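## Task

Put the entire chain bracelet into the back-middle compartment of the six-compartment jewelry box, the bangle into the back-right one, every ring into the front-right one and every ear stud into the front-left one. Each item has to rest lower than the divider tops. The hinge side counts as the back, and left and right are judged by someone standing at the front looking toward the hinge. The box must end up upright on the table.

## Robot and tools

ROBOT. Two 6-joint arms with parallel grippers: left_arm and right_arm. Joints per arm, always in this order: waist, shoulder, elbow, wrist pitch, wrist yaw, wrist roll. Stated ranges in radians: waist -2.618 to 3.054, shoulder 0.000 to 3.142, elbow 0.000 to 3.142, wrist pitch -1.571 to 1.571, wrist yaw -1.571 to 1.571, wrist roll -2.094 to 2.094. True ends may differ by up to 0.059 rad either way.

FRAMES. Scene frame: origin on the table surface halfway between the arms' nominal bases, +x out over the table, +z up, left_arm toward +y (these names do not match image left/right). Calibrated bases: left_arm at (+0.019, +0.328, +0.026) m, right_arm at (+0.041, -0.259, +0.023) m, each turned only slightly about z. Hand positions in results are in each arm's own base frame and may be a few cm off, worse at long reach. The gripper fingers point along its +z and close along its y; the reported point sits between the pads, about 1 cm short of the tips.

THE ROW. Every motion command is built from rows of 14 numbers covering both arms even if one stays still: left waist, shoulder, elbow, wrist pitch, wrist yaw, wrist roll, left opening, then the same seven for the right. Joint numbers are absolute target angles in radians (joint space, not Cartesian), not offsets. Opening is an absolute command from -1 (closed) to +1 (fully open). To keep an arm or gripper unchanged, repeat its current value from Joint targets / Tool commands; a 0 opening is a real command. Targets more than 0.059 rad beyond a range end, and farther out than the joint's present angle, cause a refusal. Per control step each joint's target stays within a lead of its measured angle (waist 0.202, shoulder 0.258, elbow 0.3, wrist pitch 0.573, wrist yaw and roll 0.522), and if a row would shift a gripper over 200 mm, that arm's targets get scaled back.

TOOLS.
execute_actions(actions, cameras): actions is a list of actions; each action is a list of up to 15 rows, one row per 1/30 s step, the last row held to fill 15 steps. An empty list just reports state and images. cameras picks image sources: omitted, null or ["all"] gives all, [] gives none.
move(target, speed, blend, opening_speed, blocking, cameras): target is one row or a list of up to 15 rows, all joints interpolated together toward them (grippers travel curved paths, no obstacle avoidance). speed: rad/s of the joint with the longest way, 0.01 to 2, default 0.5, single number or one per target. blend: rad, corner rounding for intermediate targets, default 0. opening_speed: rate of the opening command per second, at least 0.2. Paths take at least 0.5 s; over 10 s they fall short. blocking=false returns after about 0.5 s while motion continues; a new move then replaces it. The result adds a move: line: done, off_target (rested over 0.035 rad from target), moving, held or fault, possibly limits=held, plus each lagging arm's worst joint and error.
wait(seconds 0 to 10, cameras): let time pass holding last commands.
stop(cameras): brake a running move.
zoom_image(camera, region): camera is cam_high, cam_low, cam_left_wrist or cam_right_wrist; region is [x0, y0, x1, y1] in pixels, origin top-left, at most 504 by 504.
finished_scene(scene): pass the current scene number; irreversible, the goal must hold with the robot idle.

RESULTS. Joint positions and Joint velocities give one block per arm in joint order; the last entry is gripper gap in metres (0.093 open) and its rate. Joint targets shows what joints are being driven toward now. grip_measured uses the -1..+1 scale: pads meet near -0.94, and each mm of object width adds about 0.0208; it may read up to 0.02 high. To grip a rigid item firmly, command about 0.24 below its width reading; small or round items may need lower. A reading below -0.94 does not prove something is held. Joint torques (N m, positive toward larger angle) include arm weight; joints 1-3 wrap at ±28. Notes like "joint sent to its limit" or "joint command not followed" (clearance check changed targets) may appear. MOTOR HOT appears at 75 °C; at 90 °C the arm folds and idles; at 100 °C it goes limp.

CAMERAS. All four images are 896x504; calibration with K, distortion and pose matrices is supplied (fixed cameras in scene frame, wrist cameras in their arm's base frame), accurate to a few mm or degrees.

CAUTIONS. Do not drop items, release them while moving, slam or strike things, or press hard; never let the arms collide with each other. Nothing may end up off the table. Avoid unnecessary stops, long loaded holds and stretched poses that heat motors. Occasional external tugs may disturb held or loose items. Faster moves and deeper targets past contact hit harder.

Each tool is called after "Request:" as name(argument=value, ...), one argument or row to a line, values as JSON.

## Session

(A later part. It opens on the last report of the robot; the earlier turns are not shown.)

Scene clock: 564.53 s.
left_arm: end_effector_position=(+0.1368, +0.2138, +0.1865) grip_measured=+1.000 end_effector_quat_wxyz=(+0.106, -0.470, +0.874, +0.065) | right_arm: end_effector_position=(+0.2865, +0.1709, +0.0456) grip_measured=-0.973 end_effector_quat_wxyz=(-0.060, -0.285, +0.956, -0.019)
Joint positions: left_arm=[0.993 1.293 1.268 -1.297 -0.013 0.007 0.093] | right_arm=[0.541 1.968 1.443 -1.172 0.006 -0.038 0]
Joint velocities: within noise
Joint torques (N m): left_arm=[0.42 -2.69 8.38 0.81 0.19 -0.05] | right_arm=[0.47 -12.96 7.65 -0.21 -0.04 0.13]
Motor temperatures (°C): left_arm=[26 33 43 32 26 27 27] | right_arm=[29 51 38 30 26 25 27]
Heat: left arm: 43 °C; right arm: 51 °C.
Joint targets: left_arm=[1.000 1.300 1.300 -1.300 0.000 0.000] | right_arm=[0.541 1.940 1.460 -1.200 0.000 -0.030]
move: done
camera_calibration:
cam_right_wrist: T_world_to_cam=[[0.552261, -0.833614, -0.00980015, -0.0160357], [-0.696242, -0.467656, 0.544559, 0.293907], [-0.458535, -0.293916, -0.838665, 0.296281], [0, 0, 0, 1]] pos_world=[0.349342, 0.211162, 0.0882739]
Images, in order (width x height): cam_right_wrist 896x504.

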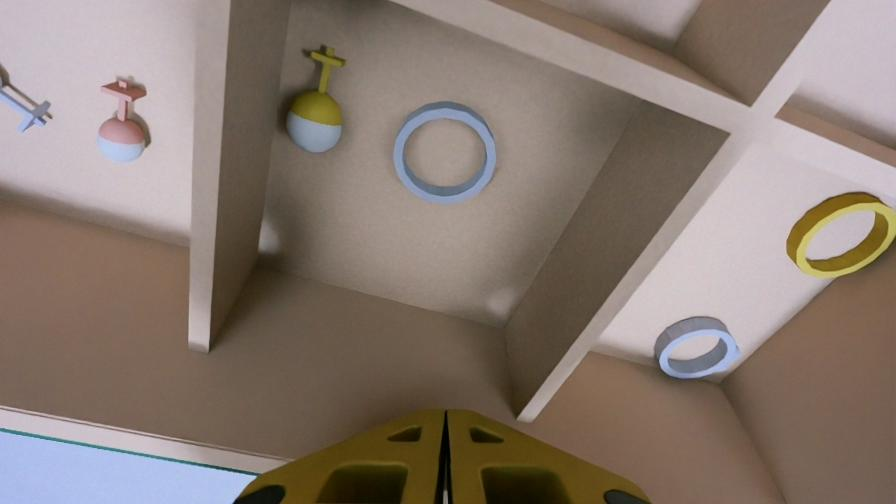

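Request:
move(
  target=[
    [1.0,1.3,1.3,-1.3,0,0,1,0.54,1.75,1.09,-0.56,0,0,-1],
    [1.0,1.3,1.3,-1.3,0,0,1,0.54,1.816,1.013,-0.43,0,0,-1],
  ],
  speed=[0.3,0.12],
  cameras=["cam_right_wrist"],
)

Request:
move(
  target=[1.0,1.3,1.3,-1.3,0,0,1,0.54,1.74,0.925,-0.445,0,0,-1],
  speed=0.12,
  cameras=["cam_right_wrist"],
)

Request:
move(
  target=[
    [1.0,1.3,1.3,-1.3,0,0,1,0.54,1.66,1.02,-0.45,0,0,-1],
    [1.0,1.3,1.3,-1.3,0,0,1,0.54,1.82,1.44,-1.3,0,0,-1],
  ],
  speed=[0.2,0.5],
  cameras=["cam_right_wrist"],
)

Scene clock: 591.83 s.
left_arm: end_effector_position=(+0.1368, +0.2138, +0.1865) grip_measured=+1.000 end_effector_quat_wxyz=(+0.106, -0.470, +0.874, +0.065) | right_arm: end_effector_position=(+0.3252, +0.1942, +0.0131) grip_measured=-0.973 end_effector_quat_wxyz=(+0.167, -0.268, +0.948, +0.042)
Joint positions: left_arm=[0.993 1.293 1.268 -1.297 -0.013 0.007 0.093] | right_arm=[0.541 1.801 1.022 -0.447 0.006 -0.012 0]
Joint velocities: within noise
Joint torques (N m): left_arm=[0.42 -2.69 8.36 0.81 0.19 -0.05] | right_arm=[0.42 -7.56 5.44 1.29 -0.04 0.17]
Motor temperatures (°C): left_arm=[26 33 43 32 26 27 27] | right_arm=[29 56 40 30 26 25 27]
Heat: left arm: 43 °C; right arm: 56 °C.
Joint targets: left_arm=[1.000 1.300 1.300 -1.300 0.000 0.000] | right_arm=[0.540 1.816 1.013 -0.430 0.000 0.000]
move: done
camera_calibration:
cam_right_wrist: T_world_to_cam=[[0.530853, -0.847461, 0.00230563, -0.00885574], [-0.842976, -0.52776, 0.104219, 0.41456], [-0.0871047, -0.0572686, -0.994552, 0.128968], [0, 0, 0, 1]] pos_world=[0.365399, 0.218669, 0.0850811]
Images, in order (width x height): cam_right_wrist 896x504.

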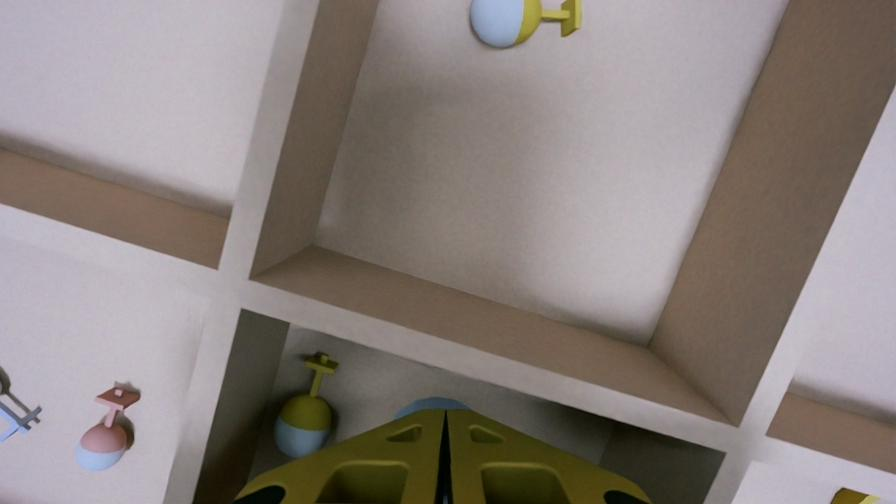

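Scene clock: 592.87 s.
left_arm: end_effector_position=(+0.1368, +0.2138, +0.1865) grip_measured=+1.000 end_effector_quat_wxyz=(+0.106, -0.470, +0.874, +0.065) | right_arm: end_effector_position=(+0.3171, +0.1895, +0.0105) grip_measured=-0.973 end_effector_quat_wxyz=(+0.178, -0.265, +0.947, +0.046)
Joint positions: left_arm=[0.993 1.293 1.268 -1.297 -0.013 0.007 0.093] | right_arm=[0.541 1.759 0.948 -0.39 0.005 -0.006 0]
Joint velocities: within noise
Joint torques (N m): left_arm=[0.42 -2.69 8.38 0.81 0.19 -0.05] | right_arm=[0.4 -10.39 4 0.58 -0.03 0.11]
Motor temperatures (°C): left_arm=[26 33 43 32 26 27 27] | right_arm=[29 56 40 30 26 25 27]
Heat: left arm: 43 °C; right arm: 56 °C.
Joint targets: left_arm=[1.000 1.300 1.300 -1.300 0.000 0.000] | right_arm=[0.540 1.740 0.925 -0.445 0.000 0.000]
move: off_target (right_arm); right_arm: the wrist pitch is farthest, 0.055 rad from its target
camera_calibration:
cam_right_wrist: T_world_to_cam=[[0.526625, -0.850098, -0.000373086, -0.00661255], [-0.847369, -0.524969, 0.0798309, 0.40661], [-0.06806, -0.0417248, -0.996808, 0.116421], [0, 0, 0, 1]] pos_world=[0.355955, 0.212694, 0.0835868]
Images, in order (width x height): cam_right_wrist 896x504.

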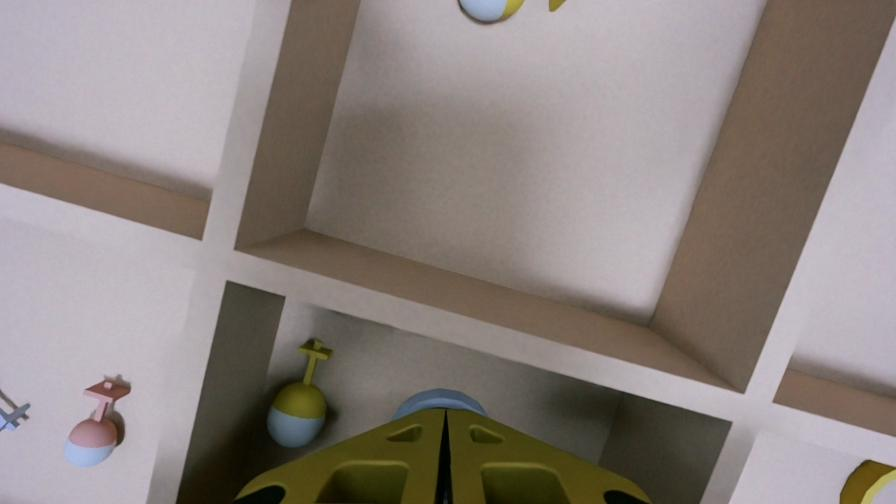

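Scene clock: 595.83 s.
left_arm: end_effector_position=(+0.1368, +0.2138, +0.1865) grip_measured=+1.000 end_effector_quat_wxyz=(+0.106, -0.470, +0.874, +0.065) | right_arm: end_effector_position=(+0.2645, +0.1579, +0.0932) grip_measured=-0.973 end_effector_quat_wxyz=(-0.044, -0.270, +0.962, -0.015)
Joint positions: left_arm=[0.993 1.293 1.268 -1.297 -0.013 0.007 0.093] | right_arm=[0.541 1.803 1.42 -1.28 0.005 -0.006 0]
Joint velocities: within noise
Joint torques (N m): left_arm=[0.4 -2.69 8.36 0.81 0.19 -0.05] | right_arm=[0.42 -7.39 8.17 -0.03 -0.03 0.11]
Motor temperatures (°C): left_arm=[26 33 43 32 26 27 27] | right_arm=[29 56 40 30 26 25 27]
Heat: left arm: 43 °C; right arm: 56 °C.
Joint targets: left_arm=[1.000 1.300 1.300 -1.300 0.000 0.000] | right_arm=[0.540 1.820 1.440 -1.300 0.000 0.000]
move: done
camera_calibration:
cam_right_wrist: T_world_to_cam=[[0.525247, -0.850925, -0.00645211, -0.00467876], [-0.727136, -0.452749, 0.516035, 0.255005], [-0.442028, -0.266354, -0.856543, 0.315202], [0, 0, 0, 1]] pos_world=[0.327209, 0.195427, 0.138363]
Images, in order (width x height): cam_right_wrist 896x504.

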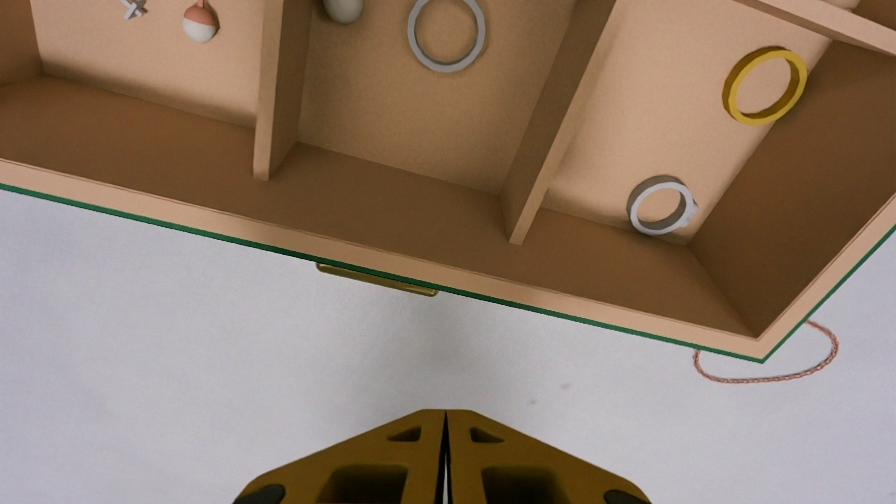

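Request:
move(
  target=[1.0,1.3,1.3,-1.3,0,0,1,0.54,1.92,1.60,-1.25,0,0,-0.42],
  speed=0.5,
  cameras=["cam_right_wrist"],
)

Scene clock: 605.10 s.
left_arm: end_effector_position=(+0.1368, +0.2138, +0.1865) grip_measured=+1.000 end_effector_quat_wxyz=(+0.106, -0.470, +0.874, +0.065) | right_arm: end_effector_position=(+0.3033, +0.1812, +0.1002) grip_measured=-0.422 end_effector_quat_wxyz=(-0.007, -0.270, +0.963, -0.005)
Joint positions: left_arm=[0.993 1.293 1.268 -1.297 -0.013 0.007 0.093] | right_arm=[0.541 1.902 1.58 -1.265 0.005 -0.006 0.025]
Joint velocities: within noise
Joint torques (N m): left_arm=[0.42 -2.69 8.36 0.81 0.19 -0.05] | right_arm=[0.39 -8.47 8.36 0.47 -0.03 0.11]
Motor temperatures (°C): left_arm=[26 33 44 32 26 27 27] | right_arm=[29 54 41 29 26 25 27]
Heat: left arm: 44 °C; right arm: 54 °C.
Joint targets: left_arm=[1.000 1.300 1.300 -1.300 0.000 0.000] | right_arm=[0.540 1.920 1.600 -1.250 0.000 0.000]
move: done
camera_calibration:
cam_right_wrist: T_world_to_cam=[[0.525639, -0.85069, -0.00551032, -0.00543671], [-0.758718, -0.471719, 0.449253, 0.309815], [-0.384775, -0.231964, -0.893387, 0.324683], [0, 0, 0, 1]] pos_world=[0.362849, 0.216835, 0.150852]
Images, in order (width x height): cam_right_wrist 896x504.

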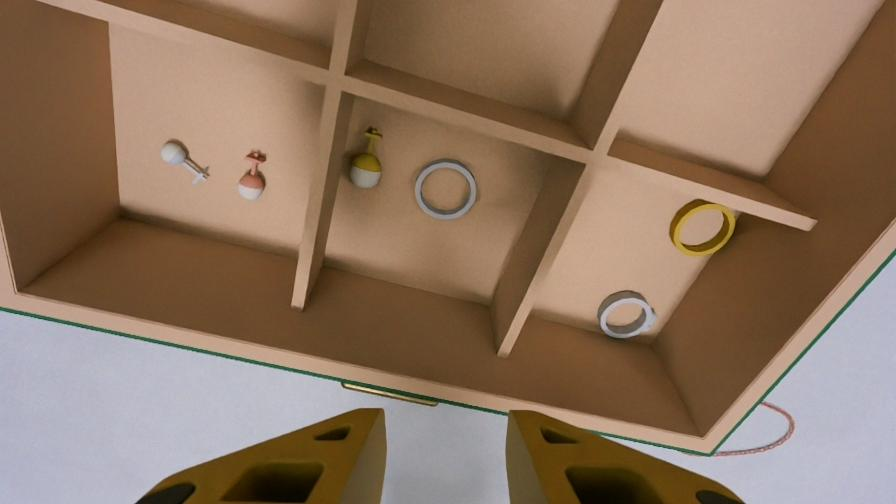

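Request:
move(
  target=[
    [1.0,1.3,1.3,-1.3,0,0,1,0.545,1.99,1.47,-1.04,0,-0.52,-0.4],
    [1.0,1.3,1.3,-1.3,0,0,1,0.545,2.043,1.387,-0.89,0,-0.52,-0.4],
  ],
  speed=[0.4,0.15],
  blend=[0.03,0],
  cameras=["cam_right_wrist"],
)

Scene clock: 620.33 s.
left_arm: end_effector_position=(+0.1368, +0.2138, +0.1865) grip_measured=+1.000 end_effector_quat_wxyz=(+0.106, -0.470, +0.874, +0.065) | right_arm: end_effector_position=(+0.3169, +0.1894, +0.0198) grip_measured=-0.402 end_effector_quat_wxyz=(+0.004, -0.500, +0.866, -0.002)
Joint positions: left_arm=[0.993 1.293 1.268 -1.297 -0.013 0.007 0.093] | right_arm=[0.541 2.008 1.401 -0.955 0.005 -0.507 0.026]
Joint velocities: within noise
Joint torques (N m): left_arm=[0.42 -2.69 8.36 0.81 0.19 -0.05] | right_arm=[0.81 -7.46 4.83 1.04 -0.06 -0.08]
Motor temperatures (°C): left_arm=[26 33 44 32 26 27 27] | right_arm=[29 55 40 29 26 25 27]
Heat: left arm: 44 °C; right arm: 55 °C.
Joint targets: left_arm=[1.000 1.300 1.300 -1.300 0.000 0.000] | right_arm=[0.545 2.043 1.387 -0.890 0.000 -0.520]
move: off_target (right_arm); right_arm: the wrist pitch is farthest, 0.065 rad from its target
camera_calibration:
cam_right_wrist: T_world_to_cam=[[0.869815, -0.493375, -0.00191454, -0.182878], [-0.444612, -0.785517, 0.430445, 0.320415], [-0.213875, -0.373557, -0.902615, 0.232803], [0, 0, 0, 1]] pos_world=[0.351321, 0.248429, 0.0718604]
Images, in order (width x height): cam_right_wrist 896x504.

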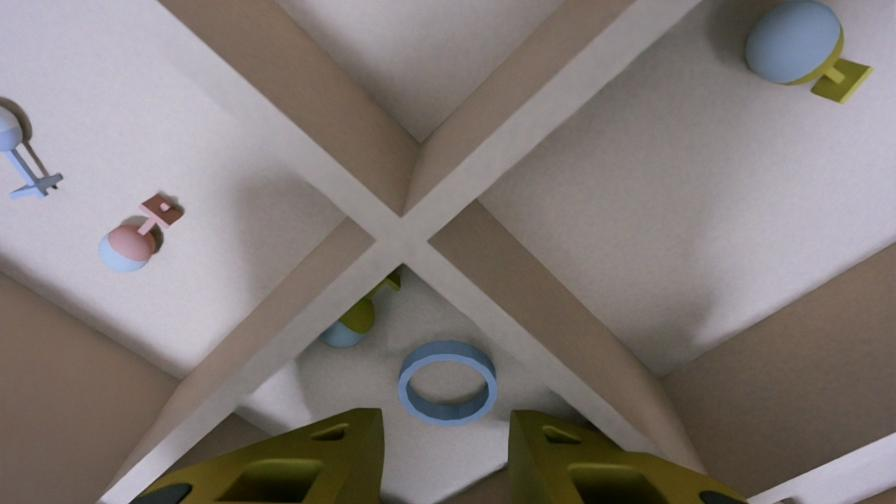

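Request:
move(
  target=[
    [1.0,1.3,1.3,-1.3,0,0,1,0.541,1.96,1.48,-1.08,0,-0.52,-0.4],
    [1.0,1.3,1.3,-1.3,0,0,1,0.538,1.96,1.48,-1.07,0,1.74,-0.4],
  ],
  speed=[0.3,0.8],
  blend=[0.03,0],
  cameras=["cam_right_wrist"],
)

Scene clock: 657.10 s.
left_arm: end_effector_position=(+0.1368, +0.2138, +0.1865) grip_measured=+1.000 end_effector_quat_wxyz=(+0.106, -0.470, +0.874, +0.065) | right_arm: end_effector_position=(+0.3139, +0.1876, +0.0415) grip_measured=-0.402 end_effector_quat_wxyz=(-0.001, +0.559, +0.829, -0.007)
Joint positions: left_arm=[0.993 1.293 1.268 -1.297 -0.013 0.007 0.093] | right_arm=[0.541 1.988 1.462 -1.059 0.005 1.727 0.026]
Joint velocities: within noise
Joint torques (N m): left_arm=[0.42 -2.69 8.38 0.81 0.19 -0.05] | right_arm=[0.23 -13.31 7.83 0.11 0.04 0.2]
Motor temperatures (°C): left_arm=[26 33 44 32 26 27 27] | right_arm=[29 54 39 30 26 25 27]
Heat: left arm: 44 °C; right arm: 54 °C.
Joint targets: left_arm=[1.000 1.300 1.300 -1.300 0.000 0.000] | right_arm=[0.538 1.960 1.480 -1.070 0.000 1.740]
move: done
camera_calibration:
cam_right_wrist: T_world_to_cam=[[-0.924382, -0.381462, 0.00230874, 0.360957], [-0.343774, 0.835649, 0.428381, -0.0273041], [-0.16534, 0.395194, -0.903595, 0.0916776], [0, 0, 0, 1]] pos_world=[0.339434, 0.124278, 0.0937026]
Images, in order (width x height): cam_right_wrist 896x504.

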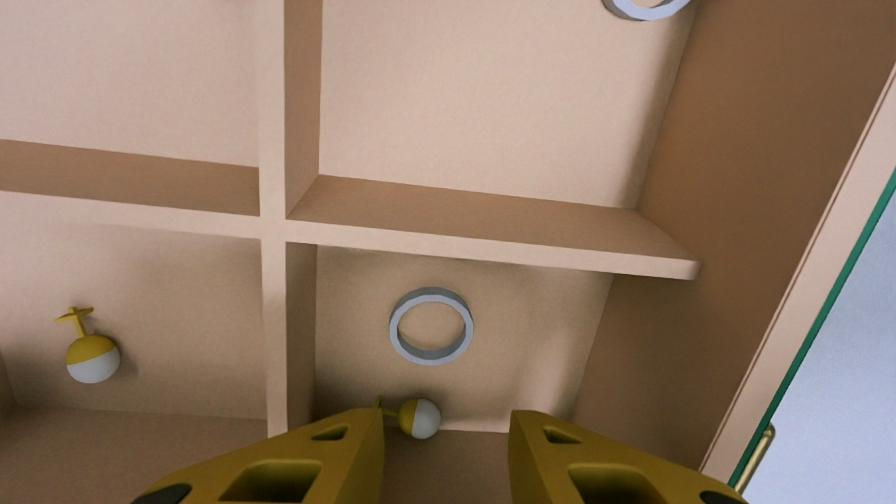

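Request:
move(
  target=[
    [1.0,1.3,1.3,-1.3,0,0,1,0.549,1.98,1.47,-1.05,0,1.74,-0.4],
    [1.0,1.3,1.3,-1.3,0,0,1,0.549,2.045,1.39,-0.885,0,1.74,-0.4],
  ],
  speed=[0.2,0.15],
  blend=[0.03,0],
  cameras=["cam_right_wrist"],
)

Scene clock: 671.60 s.
left_arm: end_effector_position=(+0.1368, +0.2138, +0.1865) grip_measured=+1.000 end_effector_quat_wxyz=(+0.106, -0.470, +0.874, +0.065) | right_arm: end_effector_position=(+0.3169, +0.1912, +0.0223) grip_measured=-0.402 end_effector_quat_wxyz=(+0.005, +0.558, +0.830, +0.004)
Joint positions: left_arm=[0.993 1.293 1.268 -1.297 -0.013 0.007 0.093] | right_arm=[0.545 2.005 1.407 -0.961 0.005 1.73 0.026]
Joint velocities: within noise
Joint torques (N m): left_arm=[0.42 -2.69 8.36 0.81 0.19 -0.05] | right_arm=[0.8 -6.9 4.48 1.08 0.04 0.14]
Motor temperatures (°C): left_arm=[26 33 44 32 26 27 27] | right_arm=[29 56 39 29 26 25 27]
Heat: left arm: 44 °C; right arm: 56 °C.
Joint targets: left_arm=[1.000 1.300 1.300 -1.300 0.000 0.000] | right_arm=[0.549 2.045 1.390 -0.885 0.000 1.740]
move: off_target (right_arm); blend cut to 0.01 rad at target 1; right_arm: the wrist pitch is farthest, 0.076 rad from its target
camera_calibration:
cam_right_wrist: T_world_to_cam=[[-0.923726, -0.382387, -0.0225955, 0.365606], [-0.354004, 0.829652, 0.431692, -0.0167542], [-0.146327, 0.406764, -0.901738, 0.0651447], [0, 0, 0, 1]] pos_world=[0.341321, 0.127205, 0.0742372]
Images, in order (width x height): cam_right_wrist 896x504.

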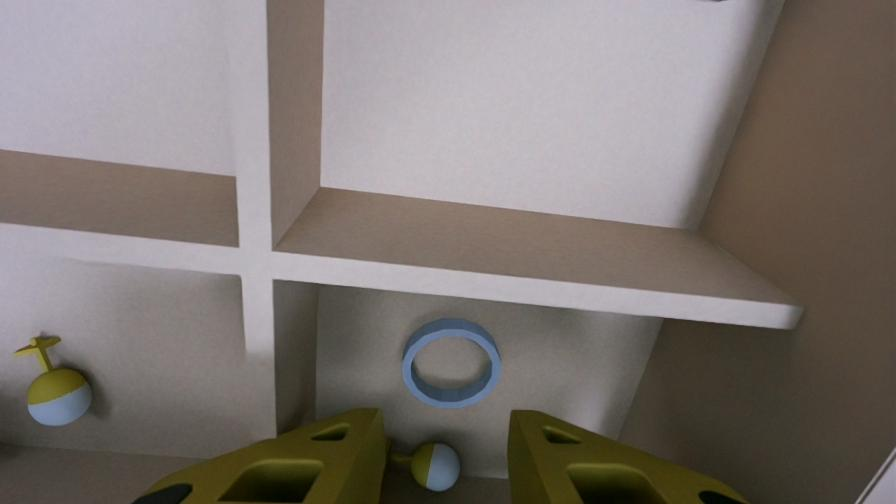

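Request:
zoom_image(
  camera="cam_low",
  region=[480, 170, 620, 300],
)

This scene's latest camera images include none from cam_low. They are from: cam_right_wrist. cam_low's image comes with the result of a call that names it in "cameras".

Request:
wait(
  seconds=0.1,
  cameras=["cam_low","cam_high"],
)

Request:
zoom_image(
  camera="cam_low",
  region=[480, 170, 620, 300],
)

Request:
zoom_image(
  camera="cam_high",
  region=[400, 140, 600, 320],
)

Scene clock: 684.43 s.
left_arm: end_effector_position=(+0.1368, +0.2138, +0.1865) grip_measured=+1.000 end_effector_quat_wxyz=(+0.106, -0.470, +0.874, +0.065) | right_arm: end_effector_position=(+0.3170, +0.1912, +0.0223) grip_measured=-0.402 end_effector_quat_wxyz=(+0.005, +0.559, +0.829, +0.004)
Joint positions: left_arm=[0.993 1.293 1.268 -1.297 -0.013 0.007 0.093] | right_arm=[0.545 2.005 1.407 -0.961 0.005 1.73 0.026]
Joint velocities: within noise
Joint torques (N m): left_arm=[0.42 -2.69 8.38 0.81 0.19 -0.05] | right_arm=[0.81 -6.9 4.48 1.08 0.04 0.15]
Motor temperatures (°C): left_arm=[26 33 44 32 26 27 27] | right_arm=[29 54 39 30 26 25 27]
Heat: left arm: 44 °C; right arm: 54 °C.
Joint targets: left_arm=[1.000 1.300 1.300 -1.300 0.000 0.000] | right_arm=[0.549 2.045 1.390 -0.885 0.000 1.740]
Tool commands: left_gripper/opening=+1.0 right_gripper/opening=-0.4
wait: 0.10 s; at rest from the start
Images, in order (width x height): cam_high 896x504, cam_low 896x504.

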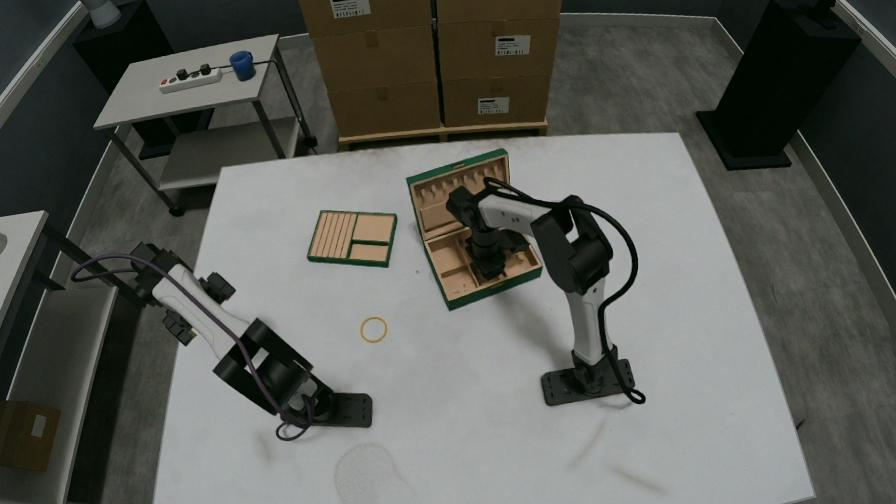

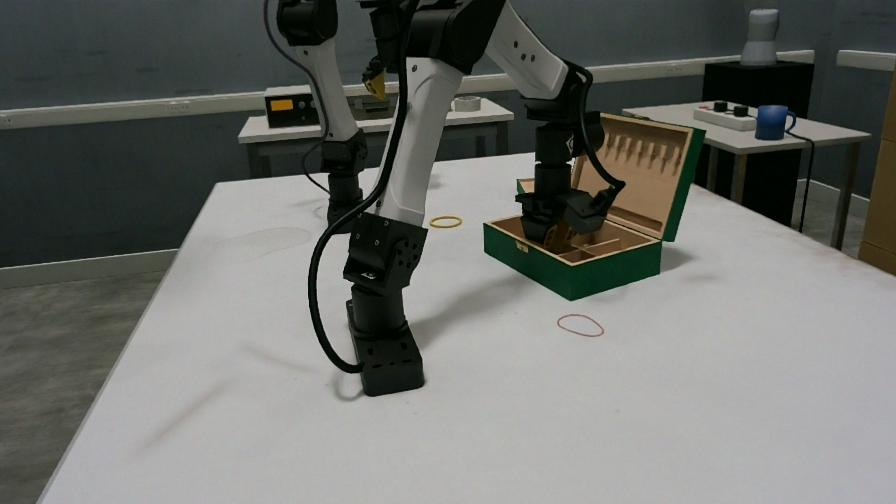

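Scaled by 3.600 from the camera's 896x504 image, which has a finer 1280x720 frame.

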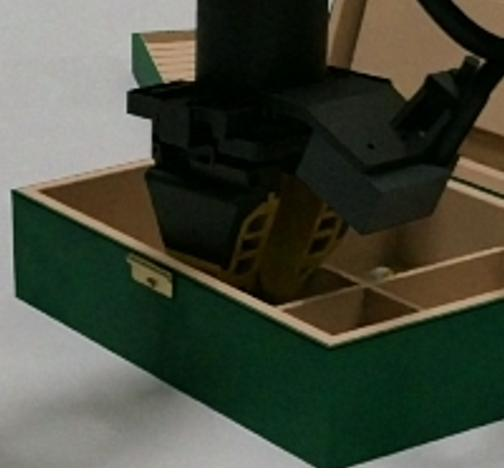

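Scaled by 2.520 from the camera's 896x504 image, which has a finer 1280x720 frame.

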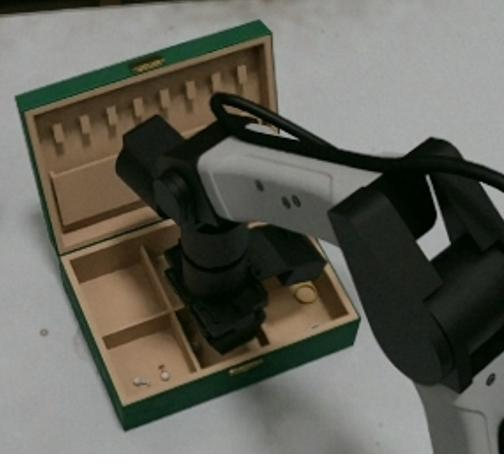

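Request:
move(
  target=[
    [1.0,1.3,1.3,-1.3,0,0,1,0.549,1.97,1.45,-1.03,0,1.74,-0.4],
    [1.0,1.3,1.3,-1.3,0,0,1,0.553,1.9615,1.386,-0.975,0,1.74,-0.73],
    [1.0,1.3,1.3,-1.3,0,0,1,0.553,1.985,1.35,-0.914,0,1.74,-0.73],
  ],
  speed=[0.2,0.2,0.15],
  cameras=["cam_right_wrist"],
)

Scene clock: 714.73 s.
left_arm: end_effector_position=(+0.1368, +0.2138, +0.1865) grip_measured=+1.000 end_effector_quat_wxyz=(+0.106, -0.470, +0.874, +0.065) | right_arm: end_effector_position=(+0.3098, +0.1882, +0.0158) grip_measured=-0.728 end_effector_quat_wxyz=(+0.003, +0.558, +0.830, +0.002)
Joint positions: left_arm=[0.993 1.293 1.268 -1.297 -0.013 0.007 0.093] | right_arm=[0.548 1.991 1.36 -0.933 0.004 1.731 0.01]
Joint velocities: within noise
Joint torques (N m): left_arm=[0.43 -2.69 8.36 0.8 0.19 -0.06] | right_arm=[0.95 -11.15 5.05 0.5 0.05 0.15]
Motor temperatures (°C): left_arm=[26 33 44 32 26 27 27] | right_arm=[29 53 38 30 26 25 27]
Heat: left arm: 44 °C; right arm: 53 °C.
Joint targets: left_arm=[1.000 1.300 1.300 -1.300 0.000 0.000] | right_arm=[0.553 1.985 1.350 -0.914 0.000 1.740]
move: done
camera_calibration:
cam_right_wrist: T_world_to_cam=[[-0.923093, -0.384193, -0.0171462, 0.357831], [-0.353367, 0.829747, 0.432032, -0.0142655], [-0.151757, 0.404864, -0.901695, 0.0615442], [0, 0, 0, 1]] pos_world=[0.334611, 0.124396, 0.0677927]
Images, in order (width x height): cam_right_wrist 896x504.

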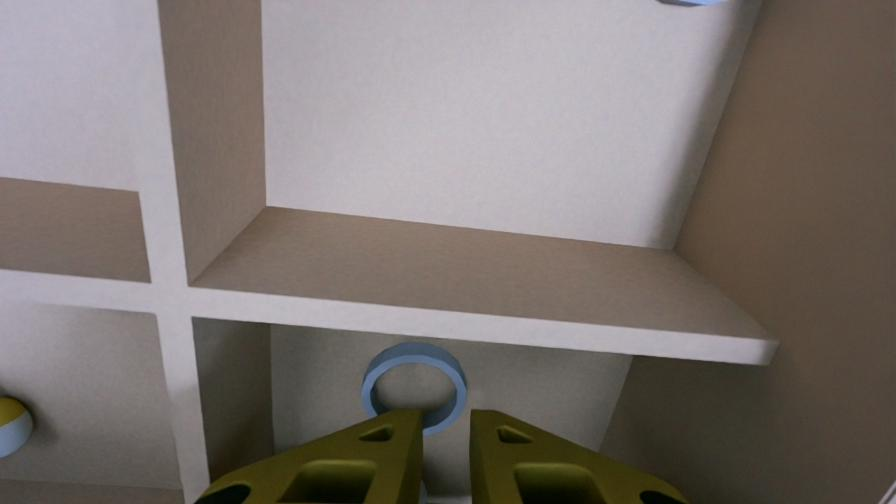

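Request:
move(
  target=[
    [1.0,1.3,1.3,-1.3,0,0,1,0.562,1.975,1.345,-0.92,0,1.74,-0.73],
    [1.0,1.3,1.3,-1.3,0,0,1,0.56,2.015,1.32,-0.845,0,1.74,-0.73],
  ],
  speed=[0.15,0.1],
  cameras=["cam_right_wrist"],
)

Scene clock: 728.17 s.
left_arm: end_effector_position=(+0.1368, +0.2138, +0.1865) grip_measured=+1.000 end_effector_quat_wxyz=(+0.106, -0.470, +0.874, +0.065) | right_arm: end_effector_position=(+0.3111, +0.1926, +0.0096) grip_measured=-0.728 end_effector_quat_wxyz=(+0.008, +0.554, +0.832, +0.014)
Joint positions: left_arm=[0.993 1.293 1.268 -1.297 -0.013 0.007 0.093] | right_arm=[0.556 1.991 1.332 -0.88 0.004 1.731 0.01]
Joint velocities: within noise
Joint torques (N m): left_arm=[0.42 -2.69 8.36 0.8 0.19 -0.05] | right_arm=[0.84 -8.27 4.81 0.69 0.05 0.14]
Motor temperatures (°C): left_arm=[26 33 44 32 26 27 27] | right_arm=[29 56 38 29 26 25 27]
Heat: left arm: 44 °C; right arm: 56 °C.
Joint targets: left_arm=[1.000 1.300 1.300 -1.300 0.000 0.000] | right_arm=[0.560 2.015 1.320 -0.845 0.000 1.740]
move: done
camera_calibration:
cam_right_wrist: T_world_to_cam=[[-0.91919, -0.391525, -0.042393, 0.36111], [-0.369731, 0.820901, 0.435225, -0.00799253], [-0.135601, 0.415728, -0.899323, 0.0471827], [0, 0, 0, 1]] pos_world=[0.335372, 0.12833, 0.0612196]
Images, in order (width x height): cam_right_wrist 896x504.

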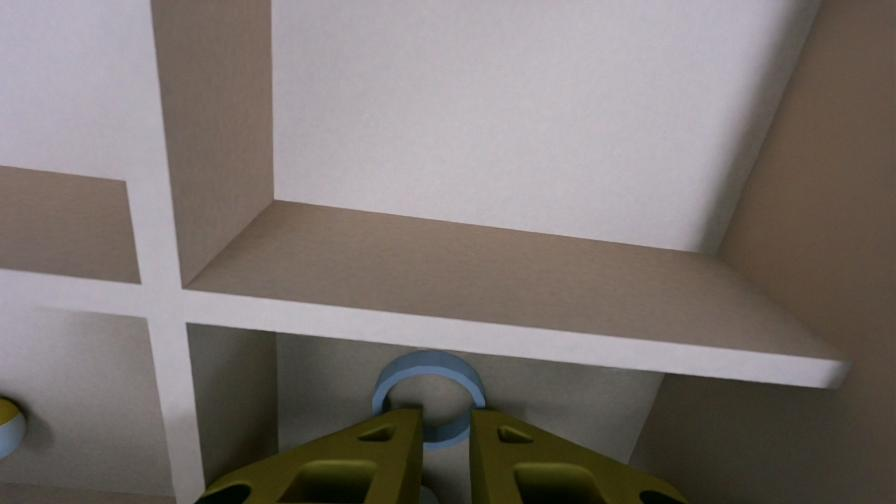

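Request:
move(
  target=[
    [1.0,1.3,1.3,-1.3,0,0,1,0.56,1.985,1.32,-0.88,0,1.74,-0.73],
    [1.0,1.3,1.3,-1.3,0,0,1,0.56,2.018,1.32,-0.877,0,1.74,-0.73],
  ],
  speed=[0.15,0.1],
  cameras=["cam_right_wrist"],
)

Scene clock: 742.13 s.
left_arm: end_effector_position=(+0.1368, +0.2138, +0.1865) grip_measured=+1.000 end_effector_quat_wxyz=(+0.106, -0.470, +0.874, +0.065) | right_arm: end_effector_position=(+0.3110, +0.1926, +0.0095) grip_measured=-0.728 end_effector_quat_wxyz=(+0.008, +0.554, +0.832, +0.014)
Joint positions: left_arm=[0.993 1.293 1.268 -1.297 -0.013 0.007 0.093] | right_arm=[0.556 1.991 1.332 -0.88 0.004 1.731 0.01]
Joint velocities: within noise
Joint torques (N m): left_arm=[0.4 -2.69 8.36 0.81 0.19 -0.06] | right_arm=[0.83 -7.99 4.82 0.36 0.05 0.15]
Motor temperatures (°C): left_arm=[26 33 44 32 26 27 27] | right_arm=[29 56 38 29 26 25 27]
Heat: left arm: 44 °C; right arm: 56 °C.
Joint targets: left_arm=[1.000 1.300 1.300 -1.300 0.000 0.000] | right_arm=[0.560 2.018 1.320 -0.877 0.000 1.740]
move: done
camera_calibration:
cam_right_wrist: T_world_to_cam=[[-0.919204, -0.391533, -0.0420163, 0.360979], [-0.36959, 0.820989, 0.435179, -0.00799759], [-0.135892, 0.415547, -0.899363, 0.0472406], [0, 0, 0, 1]] pos_world=[0.335277, 0.128271, 0.0611339]
Images, in order (width x height): cam_right_wrist 896x504.

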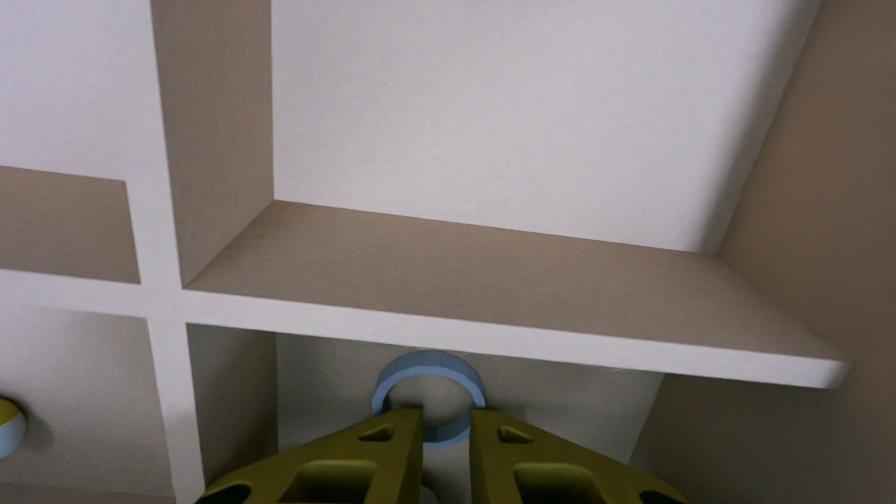

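Request:
move(
  target=[
    [1.0,1.3,1.3,-1.3,0,0,1,0.56,1.94,1.38,-1.0,0,1.74,-0.73],
    [1.0,1.3,1.3,-1.3,0,0,1,0.56,2.015,1.32,-0.88,0,1.74,-0.73],
  ],
  speed=[0.2,0.12],
  cameras=["cam_right_wrist"],
)

Scene clock: 751.20 s.
left_arm: end_effector_position=(+0.1368, +0.2138, +0.1865) grip_measured=+1.000 end_effector_quat_wxyz=(+0.106, -0.470, +0.874, +0.065) | right_arm: end_effector_position=(+0.3038, +0.1884, +0.0088) grip_measured=-0.728 end_effector_quat_wxyz=(+0.000, +0.554, +0.832, -0.002)
Joint positions: left_arm=[0.993 1.293 1.268 -1.297 -0.013 0.007 0.093] | right_arm=[0.556 1.993 1.332 -0.914 0.002 1.731 0.01]
Joint velocities: within noise
Joint torques (N m): left_arm=[0.42 -2.69 8.36 0.81 0.19 -0.05] | right_arm=[0.81 -8.44 4.7 0.6 0.06 0.15]
Motor temperatures (°C): left_arm=[26 33 44 32 26 27 27] | right_arm=[29 55 38 29 26 25 27]
Heat: left arm: 44 °C; right arm: 55 °C.
Joint targets: left_arm=[1.000 1.300 1.300 -1.300 0.000 0.000] | right_arm=[0.560 2.015 1.320 -0.880 0.000 1.740]
move: done
camera_calibration:
cam_right_wrist: T_world_to_cam=[[-0.91995, -0.391978, -0.00673496, 0.352719], [-0.356193, 0.828541, 0.432026, -0.0124066], [-0.163764, 0.399841, -0.901836, 0.0588351], [0, 0, 0, 1]] pos_world=[0.329699, 0.125013, 0.0607952]
Images, in order (width x height): cam_right_wrist 896x504.

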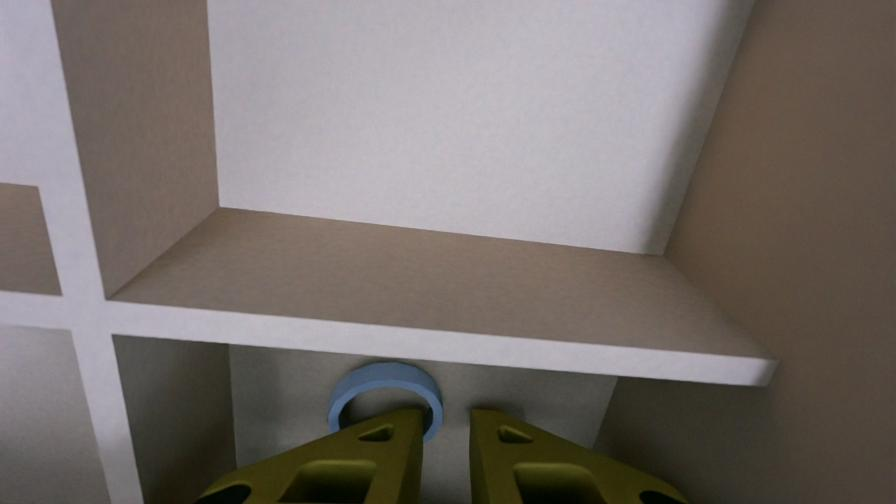

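Request:
move(
  target=[1.0,1.3,1.3,-1.3,0,0,1,0.56,2.038,1.325,-0.85,0,1.74,-0.73],
  speed=0.12,
  cameras=["cam_right_wrist"],
)

Scene clock: 758.40 s.
left_arm: end_effector_position=(+0.1368, +0.2138, +0.1865) grip_measured=+1.000 end_effector_quat_wxyz=(+0.106, -0.470, +0.874, +0.065) | right_arm: end_effector_position=(+0.3036, +0.1887, +0.0078) grip_measured=-0.728 end_effector_quat_wxyz=(-0.001, +0.554, +0.832, -0.003)
Joint positions: left_arm=[0.993 1.293 1.268 -1.297 -0.013 0.007 0.093] | right_arm=[0.556 1.996 1.332 -0.913 0 1.731 0.01]
Joint velocities: within noise
Joint torques (N m): left_arm=[0.4 -2.69 8.36 0.81 0.19 -0.05] | right_arm=[0.83 -6.52 5.18 0.91 0.09 0.14]
Motor temperatures (°C): left_arm=[26 33 45 32 26 27 27] | right_arm=[29 55 38 29 26 25 27]
Heat: left arm: 45 °C; right arm: 55 °C.
Joint targets: left_arm=[1.000 1.300 1.300 -1.300 0.000 0.000] | right_arm=[0.560 2.038 1.325 -0.850 0.000 1.740]
move: off_target (right_arm); right_arm: the wrist pitch is farthest, 0.063 rad from its target
camera_calibration:
cam_right_wrist: T_world_to_cam=[[-0.91997, -0.391962, -0.00450031, 0.352595], [-0.354959, 0.828139, 0.433808, -0.0126114], [-0.166309, 0.400688, -0.900994, 0.0583499], [0, 0, 0, 1]] pos_world=[0.329605, 0.125268, 0.0596306]
Images, in order (width x height): cam_right_wrist 896x504.

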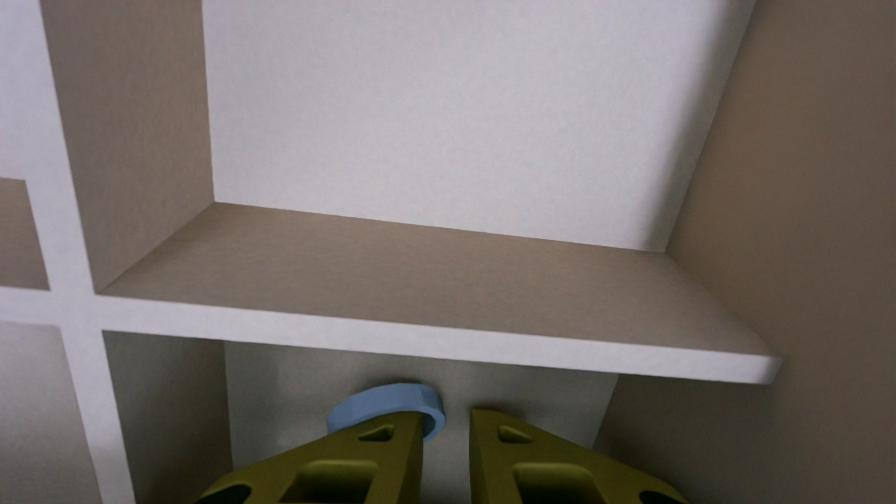

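Request:
move(
  target=[
    [1.0,1.3,1.3,-1.3,0,0,1,0.56,2.02,1.33,-0.88,0,1.74,-0.73],
    [1.0,1.3,1.3,-1.3,0,0,1,0.56,2.02,1.33,-0.88,0,1.74,-1],
  ],
  speed=0.12,
  opening_speed=0.3,
  cameras=["cam_right_wrist"],
)

Scene clock: 766.43 s.
left_arm: end_effector_position=(+0.1368, +0.2138, +0.1865) grip_measured=+1.000 end_effector_quat_wxyz=(+0.106, -0.470, +0.874, +0.065) | right_arm: end_effector_position=(+0.3052, +0.1897, +0.0078) grip_measured=-0.971 end_effector_quat_wxyz=(+0.000, +0.554, +0.832, +0.001)
Joint positions: left_arm=[0.993 1.293 1.268 -1.297 -0.013 0.007 0.093] | right_arm=[0.556 1.996 1.332 -0.905 0 1.731 0]
Joint velocities: within noise
Joint torques (N m): left_arm=[0.42 -2.69 8.39 0.81 0.19 -0.05] | right_arm=[0.83 -8.24 5.65 0.52 0.09 0.15]
Motor temperatures (°C): left_arm=[26 33 45 32 26 27 27] | right_arm=[29 54 38 29 26 25 27]
Heat: left arm: 45 °C; right arm: 54 °C.
Joint targets: left_arm=[1.000 1.300 1.300 -1.300 0.000 0.000] | right_arm=[0.560 2.020 1.330 -0.880 0.000 1.740]
move: done
camera_calibration:
cam_right_wrist: T_world_to_cam=[[-0.919913, -0.391926, -0.0124169, 0.354552], [-0.357914, 0.826302, 0.434881, -0.0116312], [-0.160181, 0.404497, -0.900402, 0.0556121], [0, 0, 0, 1]] pos_world=[0.330902, 0.126074, 0.0595339]
Images, in order (width x height): cam_right_wrist 896x504.

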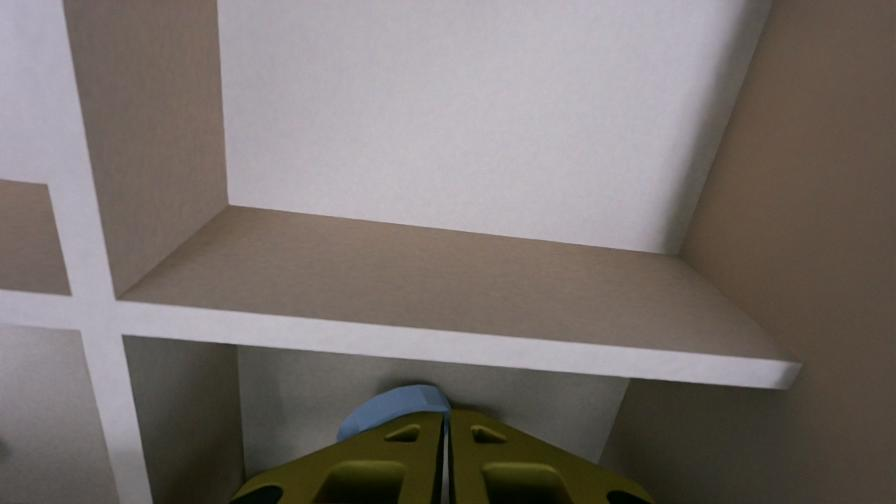

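Request:
move(
  target=[
    [1.0,1.3,1.3,-1.3,0,0,1,0.56,1.90,1.45,-1.1,0,1.74,-1],
    [1.0,1.3,1.3,-1.3,0,0,1,0.555,1.79,1.60,-1.35,0,1.74,-1],
  ],
  speed=[0.2,0.3],
  blend=[0.05,0],
  cameras=["cam_right_wrist"],
)

Scene clock: 775.63 s.
left_arm: end_effector_position=(+0.1368, +0.2138, +0.1865) grip_measured=+1.000 end_effector_quat_wxyz=(+0.106, -0.470, +0.874, +0.065) | right_arm: end_effector_position=(+0.2870, +0.1784, +0.1301) grip_measured=-0.971 end_effector_quat_wxyz=(+0.002, +0.554, +0.832, +0.005)
Joint positions: left_arm=[0.993 1.293 1.268 -1.297 -0.013 0.007 0.093] | right_arm=[0.556 1.812 1.583 -1.33 0 1.731 0]
Joint velocities: within noise
Joint torques (N m): left_arm=[0.4 -2.69 8.38 0.81 0.19 -0.05] | right_arm=[0.39 -11.4 8.12 0.05 0.08 0.15]
Motor temperatures (°C): left_arm=[26 33 45 32 26 27 27] | right_arm=[29 54 38 29 26 25 27]
Heat: left arm: 45 °C; right arm: 54 °C.
Joint targets: left_arm=[1.000 1.300 1.300 -1.300 0.000 0.000] | right_arm=[0.555 1.790 1.600 -1.350 0.000 1.740]
move: done
camera_calibration:
cam_right_wrist: T_world_to_cam=[[-0.919788, -0.391849, -0.0210866, 0.335942], [-0.361159, 0.824285, 0.436025, -0.0608515], [-0.153475, 0.408666, -0.899687, 0.164664], [0, 0, 0, 1]] pos_world=[0.31229, 0.114505, 0.181763]
Images, in order (width x height): cam_right_wrist 896x504.

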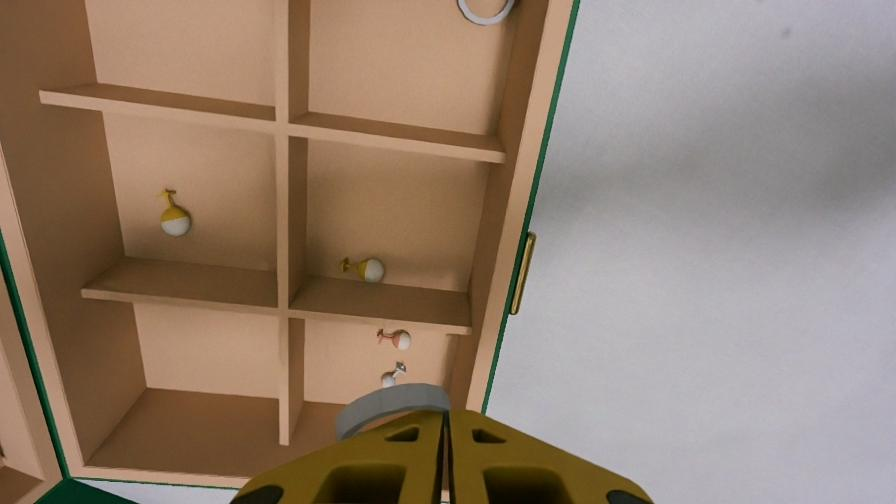

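Request:
move(
  target=[
    [1.0,1.3,1.3,-1.3,0,0,1,0.36,1.838,1.45,-1.15,0,1.57,-1],
    [1.0,1.3,1.3,-1.3,0,0,1,0.36,1.942,1.25,-0.854,0,1.57,-1],
  ],
  speed=[0.4,0.2],
  cameras=["cam_right_wrist"],
)

Scene clock: 791.10 s.
left_arm: end_effector_position=(+0.1368, +0.2138, +0.1865) grip_measured=+1.000 end_effector_quat_wxyz=(+0.106, -0.470, +0.874, +0.065) | right_arm: end_effector_position=(+0.3263, +0.1230, +0.0140) grip_measured=-0.973 end_effector_quat_wxyz=(+0.008, +0.573, +0.819, +0.012)
Joint positions: left_arm=[0.993 1.293 1.268 -1.297 -0.013 0.007 0.093] | right_arm=[0.36 1.927 1.258 -0.873 0 1.582 0]
Joint velocities: within noise
Joint torques (N m): left_arm=[0.42 -2.69 8.36 0.81 0.19 -0.05] | right_arm=[0.46 -8.39 5.15 0.53 0.09 -0.07]
Motor temperatures (°C): left_arm=[26 33 45 32 26 27 27] | right_arm=[29 57 40 29 26 25 27]
Heat: left arm: 45 °C; right arm: 57 °C.
Joint targets: left_arm=[1.000 1.300 1.300 -1.300 0.000 0.000] | right_arm=[0.360 1.942 1.250 -0.854 0.000 1.570]
move: done
camera_calibration:
cam_right_wrist: T_world_to_cam=[[-0.936597, -0.348088, -0.0402685, 0.348251], [-0.330091, 0.837879, 0.434739, 0.0378232], [-0.117587, 0.420468, -0.899656, 0.0756323], [0, 0, 0, 1]] pos_world=[0.347549, 0.0577298, 0.0656233]
Images, in order (width x height): cam_right_wrist 896x504.

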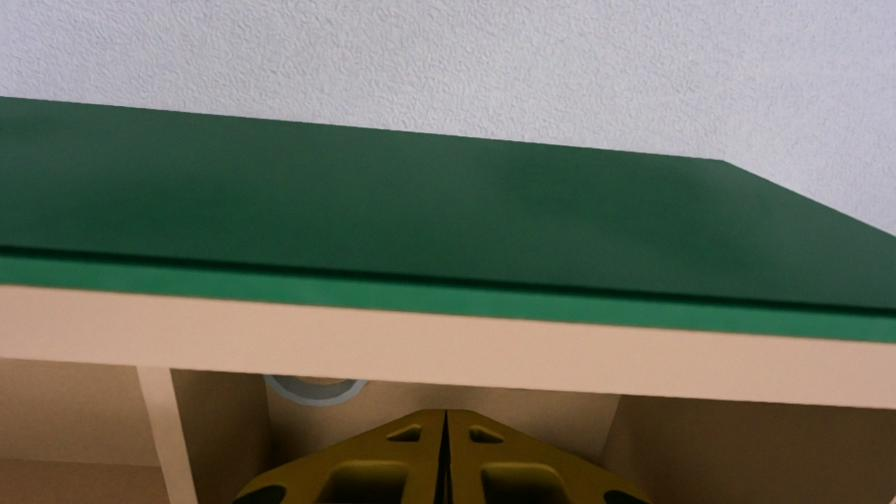

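Request:
move(
  target=[1.0,1.3,1.3,-1.3,0,0,1,0.36,1.80,1.45,-1.25,0,1.57,-1],
  speed=0.3,
  cameras=["cam_right_wrist"],
)

Scene clock: 798.97 s.
left_arm: end_effector_position=(+0.1368, +0.2138, +0.1865) grip_measured=+1.000 end_effector_quat_wxyz=(+0.106, -0.470, +0.874, +0.065) | right_arm: end_effector_position=(+0.3022, +0.1140, +0.0890) grip_measured=-0.973 end_effector_quat_wxyz=(-0.015, +0.573, +0.819, -0.021)
Joint positions: left_arm=[0.993 1.293 1.268 -1.297 -0.013 0.007 0.093] | right_arm=[0.36 1.824 1.432 -1.231 0 1.582 0]
Joint velocities: within noise
Joint torques (N m): left_arm=[0.4 -2.67 8.36 0.81 0.19 -0.05] | right_arm=[0.46 -11.44 7.95 -0.03 0.09 -0.06]
Motor temperatures (°C): left_arm=[26 33 45 32 26 27 27] | right_arm=[29 56 40 29 26 25 27]
Heat: left arm: 45 °C; right arm: 56 °C.
Joint targets: left_arm=[1.000 1.300 1.300 -1.300 0.000 0.000] | right_arm=[0.360 1.800 1.450 -1.250 0.000 1.570]
move: done
camera_calibration:
cam_right_wrist: T_world_to_cam=[[-0.936437, -0.348435, 0.0409626, 0.31832], [-0.297353, 0.850219, 0.434406, -0.00643235], [-0.18619, 0.394613, -0.899785, 0.167857], [0, 0, 0, 1]] pos_world=[0.327427, 0.0501442, 0.14079]
Images, in order (width x height): cam_right_wrist 896x504.

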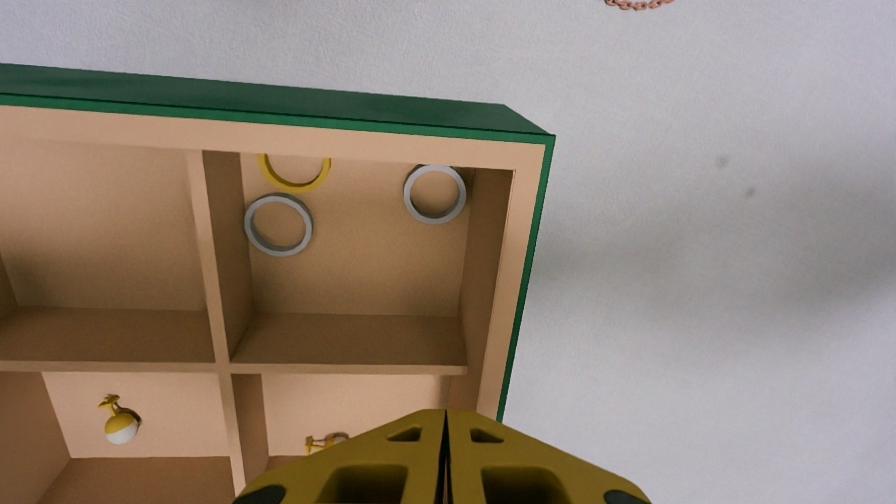

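Request:
move(
  target=[1.0,1.3,1.3,-1.3,0,0,1,0.615,2.036,1.597,-1.112,0,1.98,-0.48],
  speed=0.5,
  opening_speed=1,
  cameras=["cam_right_wrist"],
)

Scene clock: 828.63 s.
left_arm: end_effector_position=(+0.1368, +0.2138, +0.1865) grip_measured=+1.000 end_effector_quat_wxyz=(+0.106, -0.470, +0.874, +0.065) | right_arm: end_effector_position=(+0.3105, +0.2199, +0.0574) grip_measured=-0.483 end_effector_quat_wxyz=(-0.001, +0.625, +0.780, -0.002)
Joint positions: left_arm=[0.993 1.293 1.268 -1.297 -0.013 0.007 0.093] | right_arm=[0.616 2.02 1.575 -1.13 0 1.967 0.022]
Joint velocities: within noise
Joint torques (N m): left_arm=[0.42 -2.69 8.38 0.81 0.19 -0.05] | right_arm=[0.4 -9.62 8.38 0.41 0.09 0.21]
Motor temperatures (°C): left_arm=[26 33 45 32 26 27 27] | right_arm=[29 60 42 29 26 25 27]
Heat: left arm: 45 °C; right arm: 60 °C.
Joint targets: left_arm=[1.000 1.300 1.300 -1.300 0.000 0.000] | right_arm=[0.615 2.036 1.597 -1.112 0.000 1.980]
move: done
camera_calibration:
cam_right_wrist: T_world_to_cam=[[-0.974523, -0.224223, -0.00544719, 0.351453], [-0.204396, 0.877825, 0.43318, -0.115138], [-0.0923474, 0.423257, -0.901291, 0.0638232], [0, 0, 0, 1]] pos_world=[0.324859, 0.152861, 0.109313]
Images, in order (width x height): cam_right_wrist 896x504.

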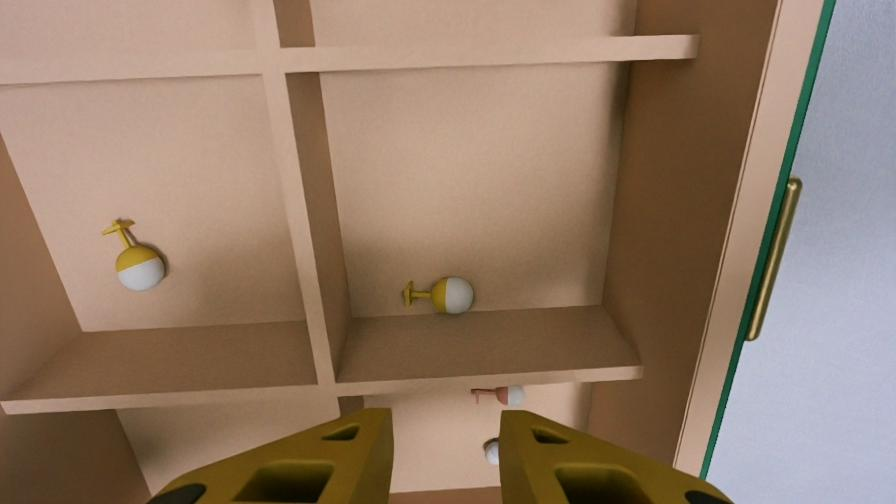

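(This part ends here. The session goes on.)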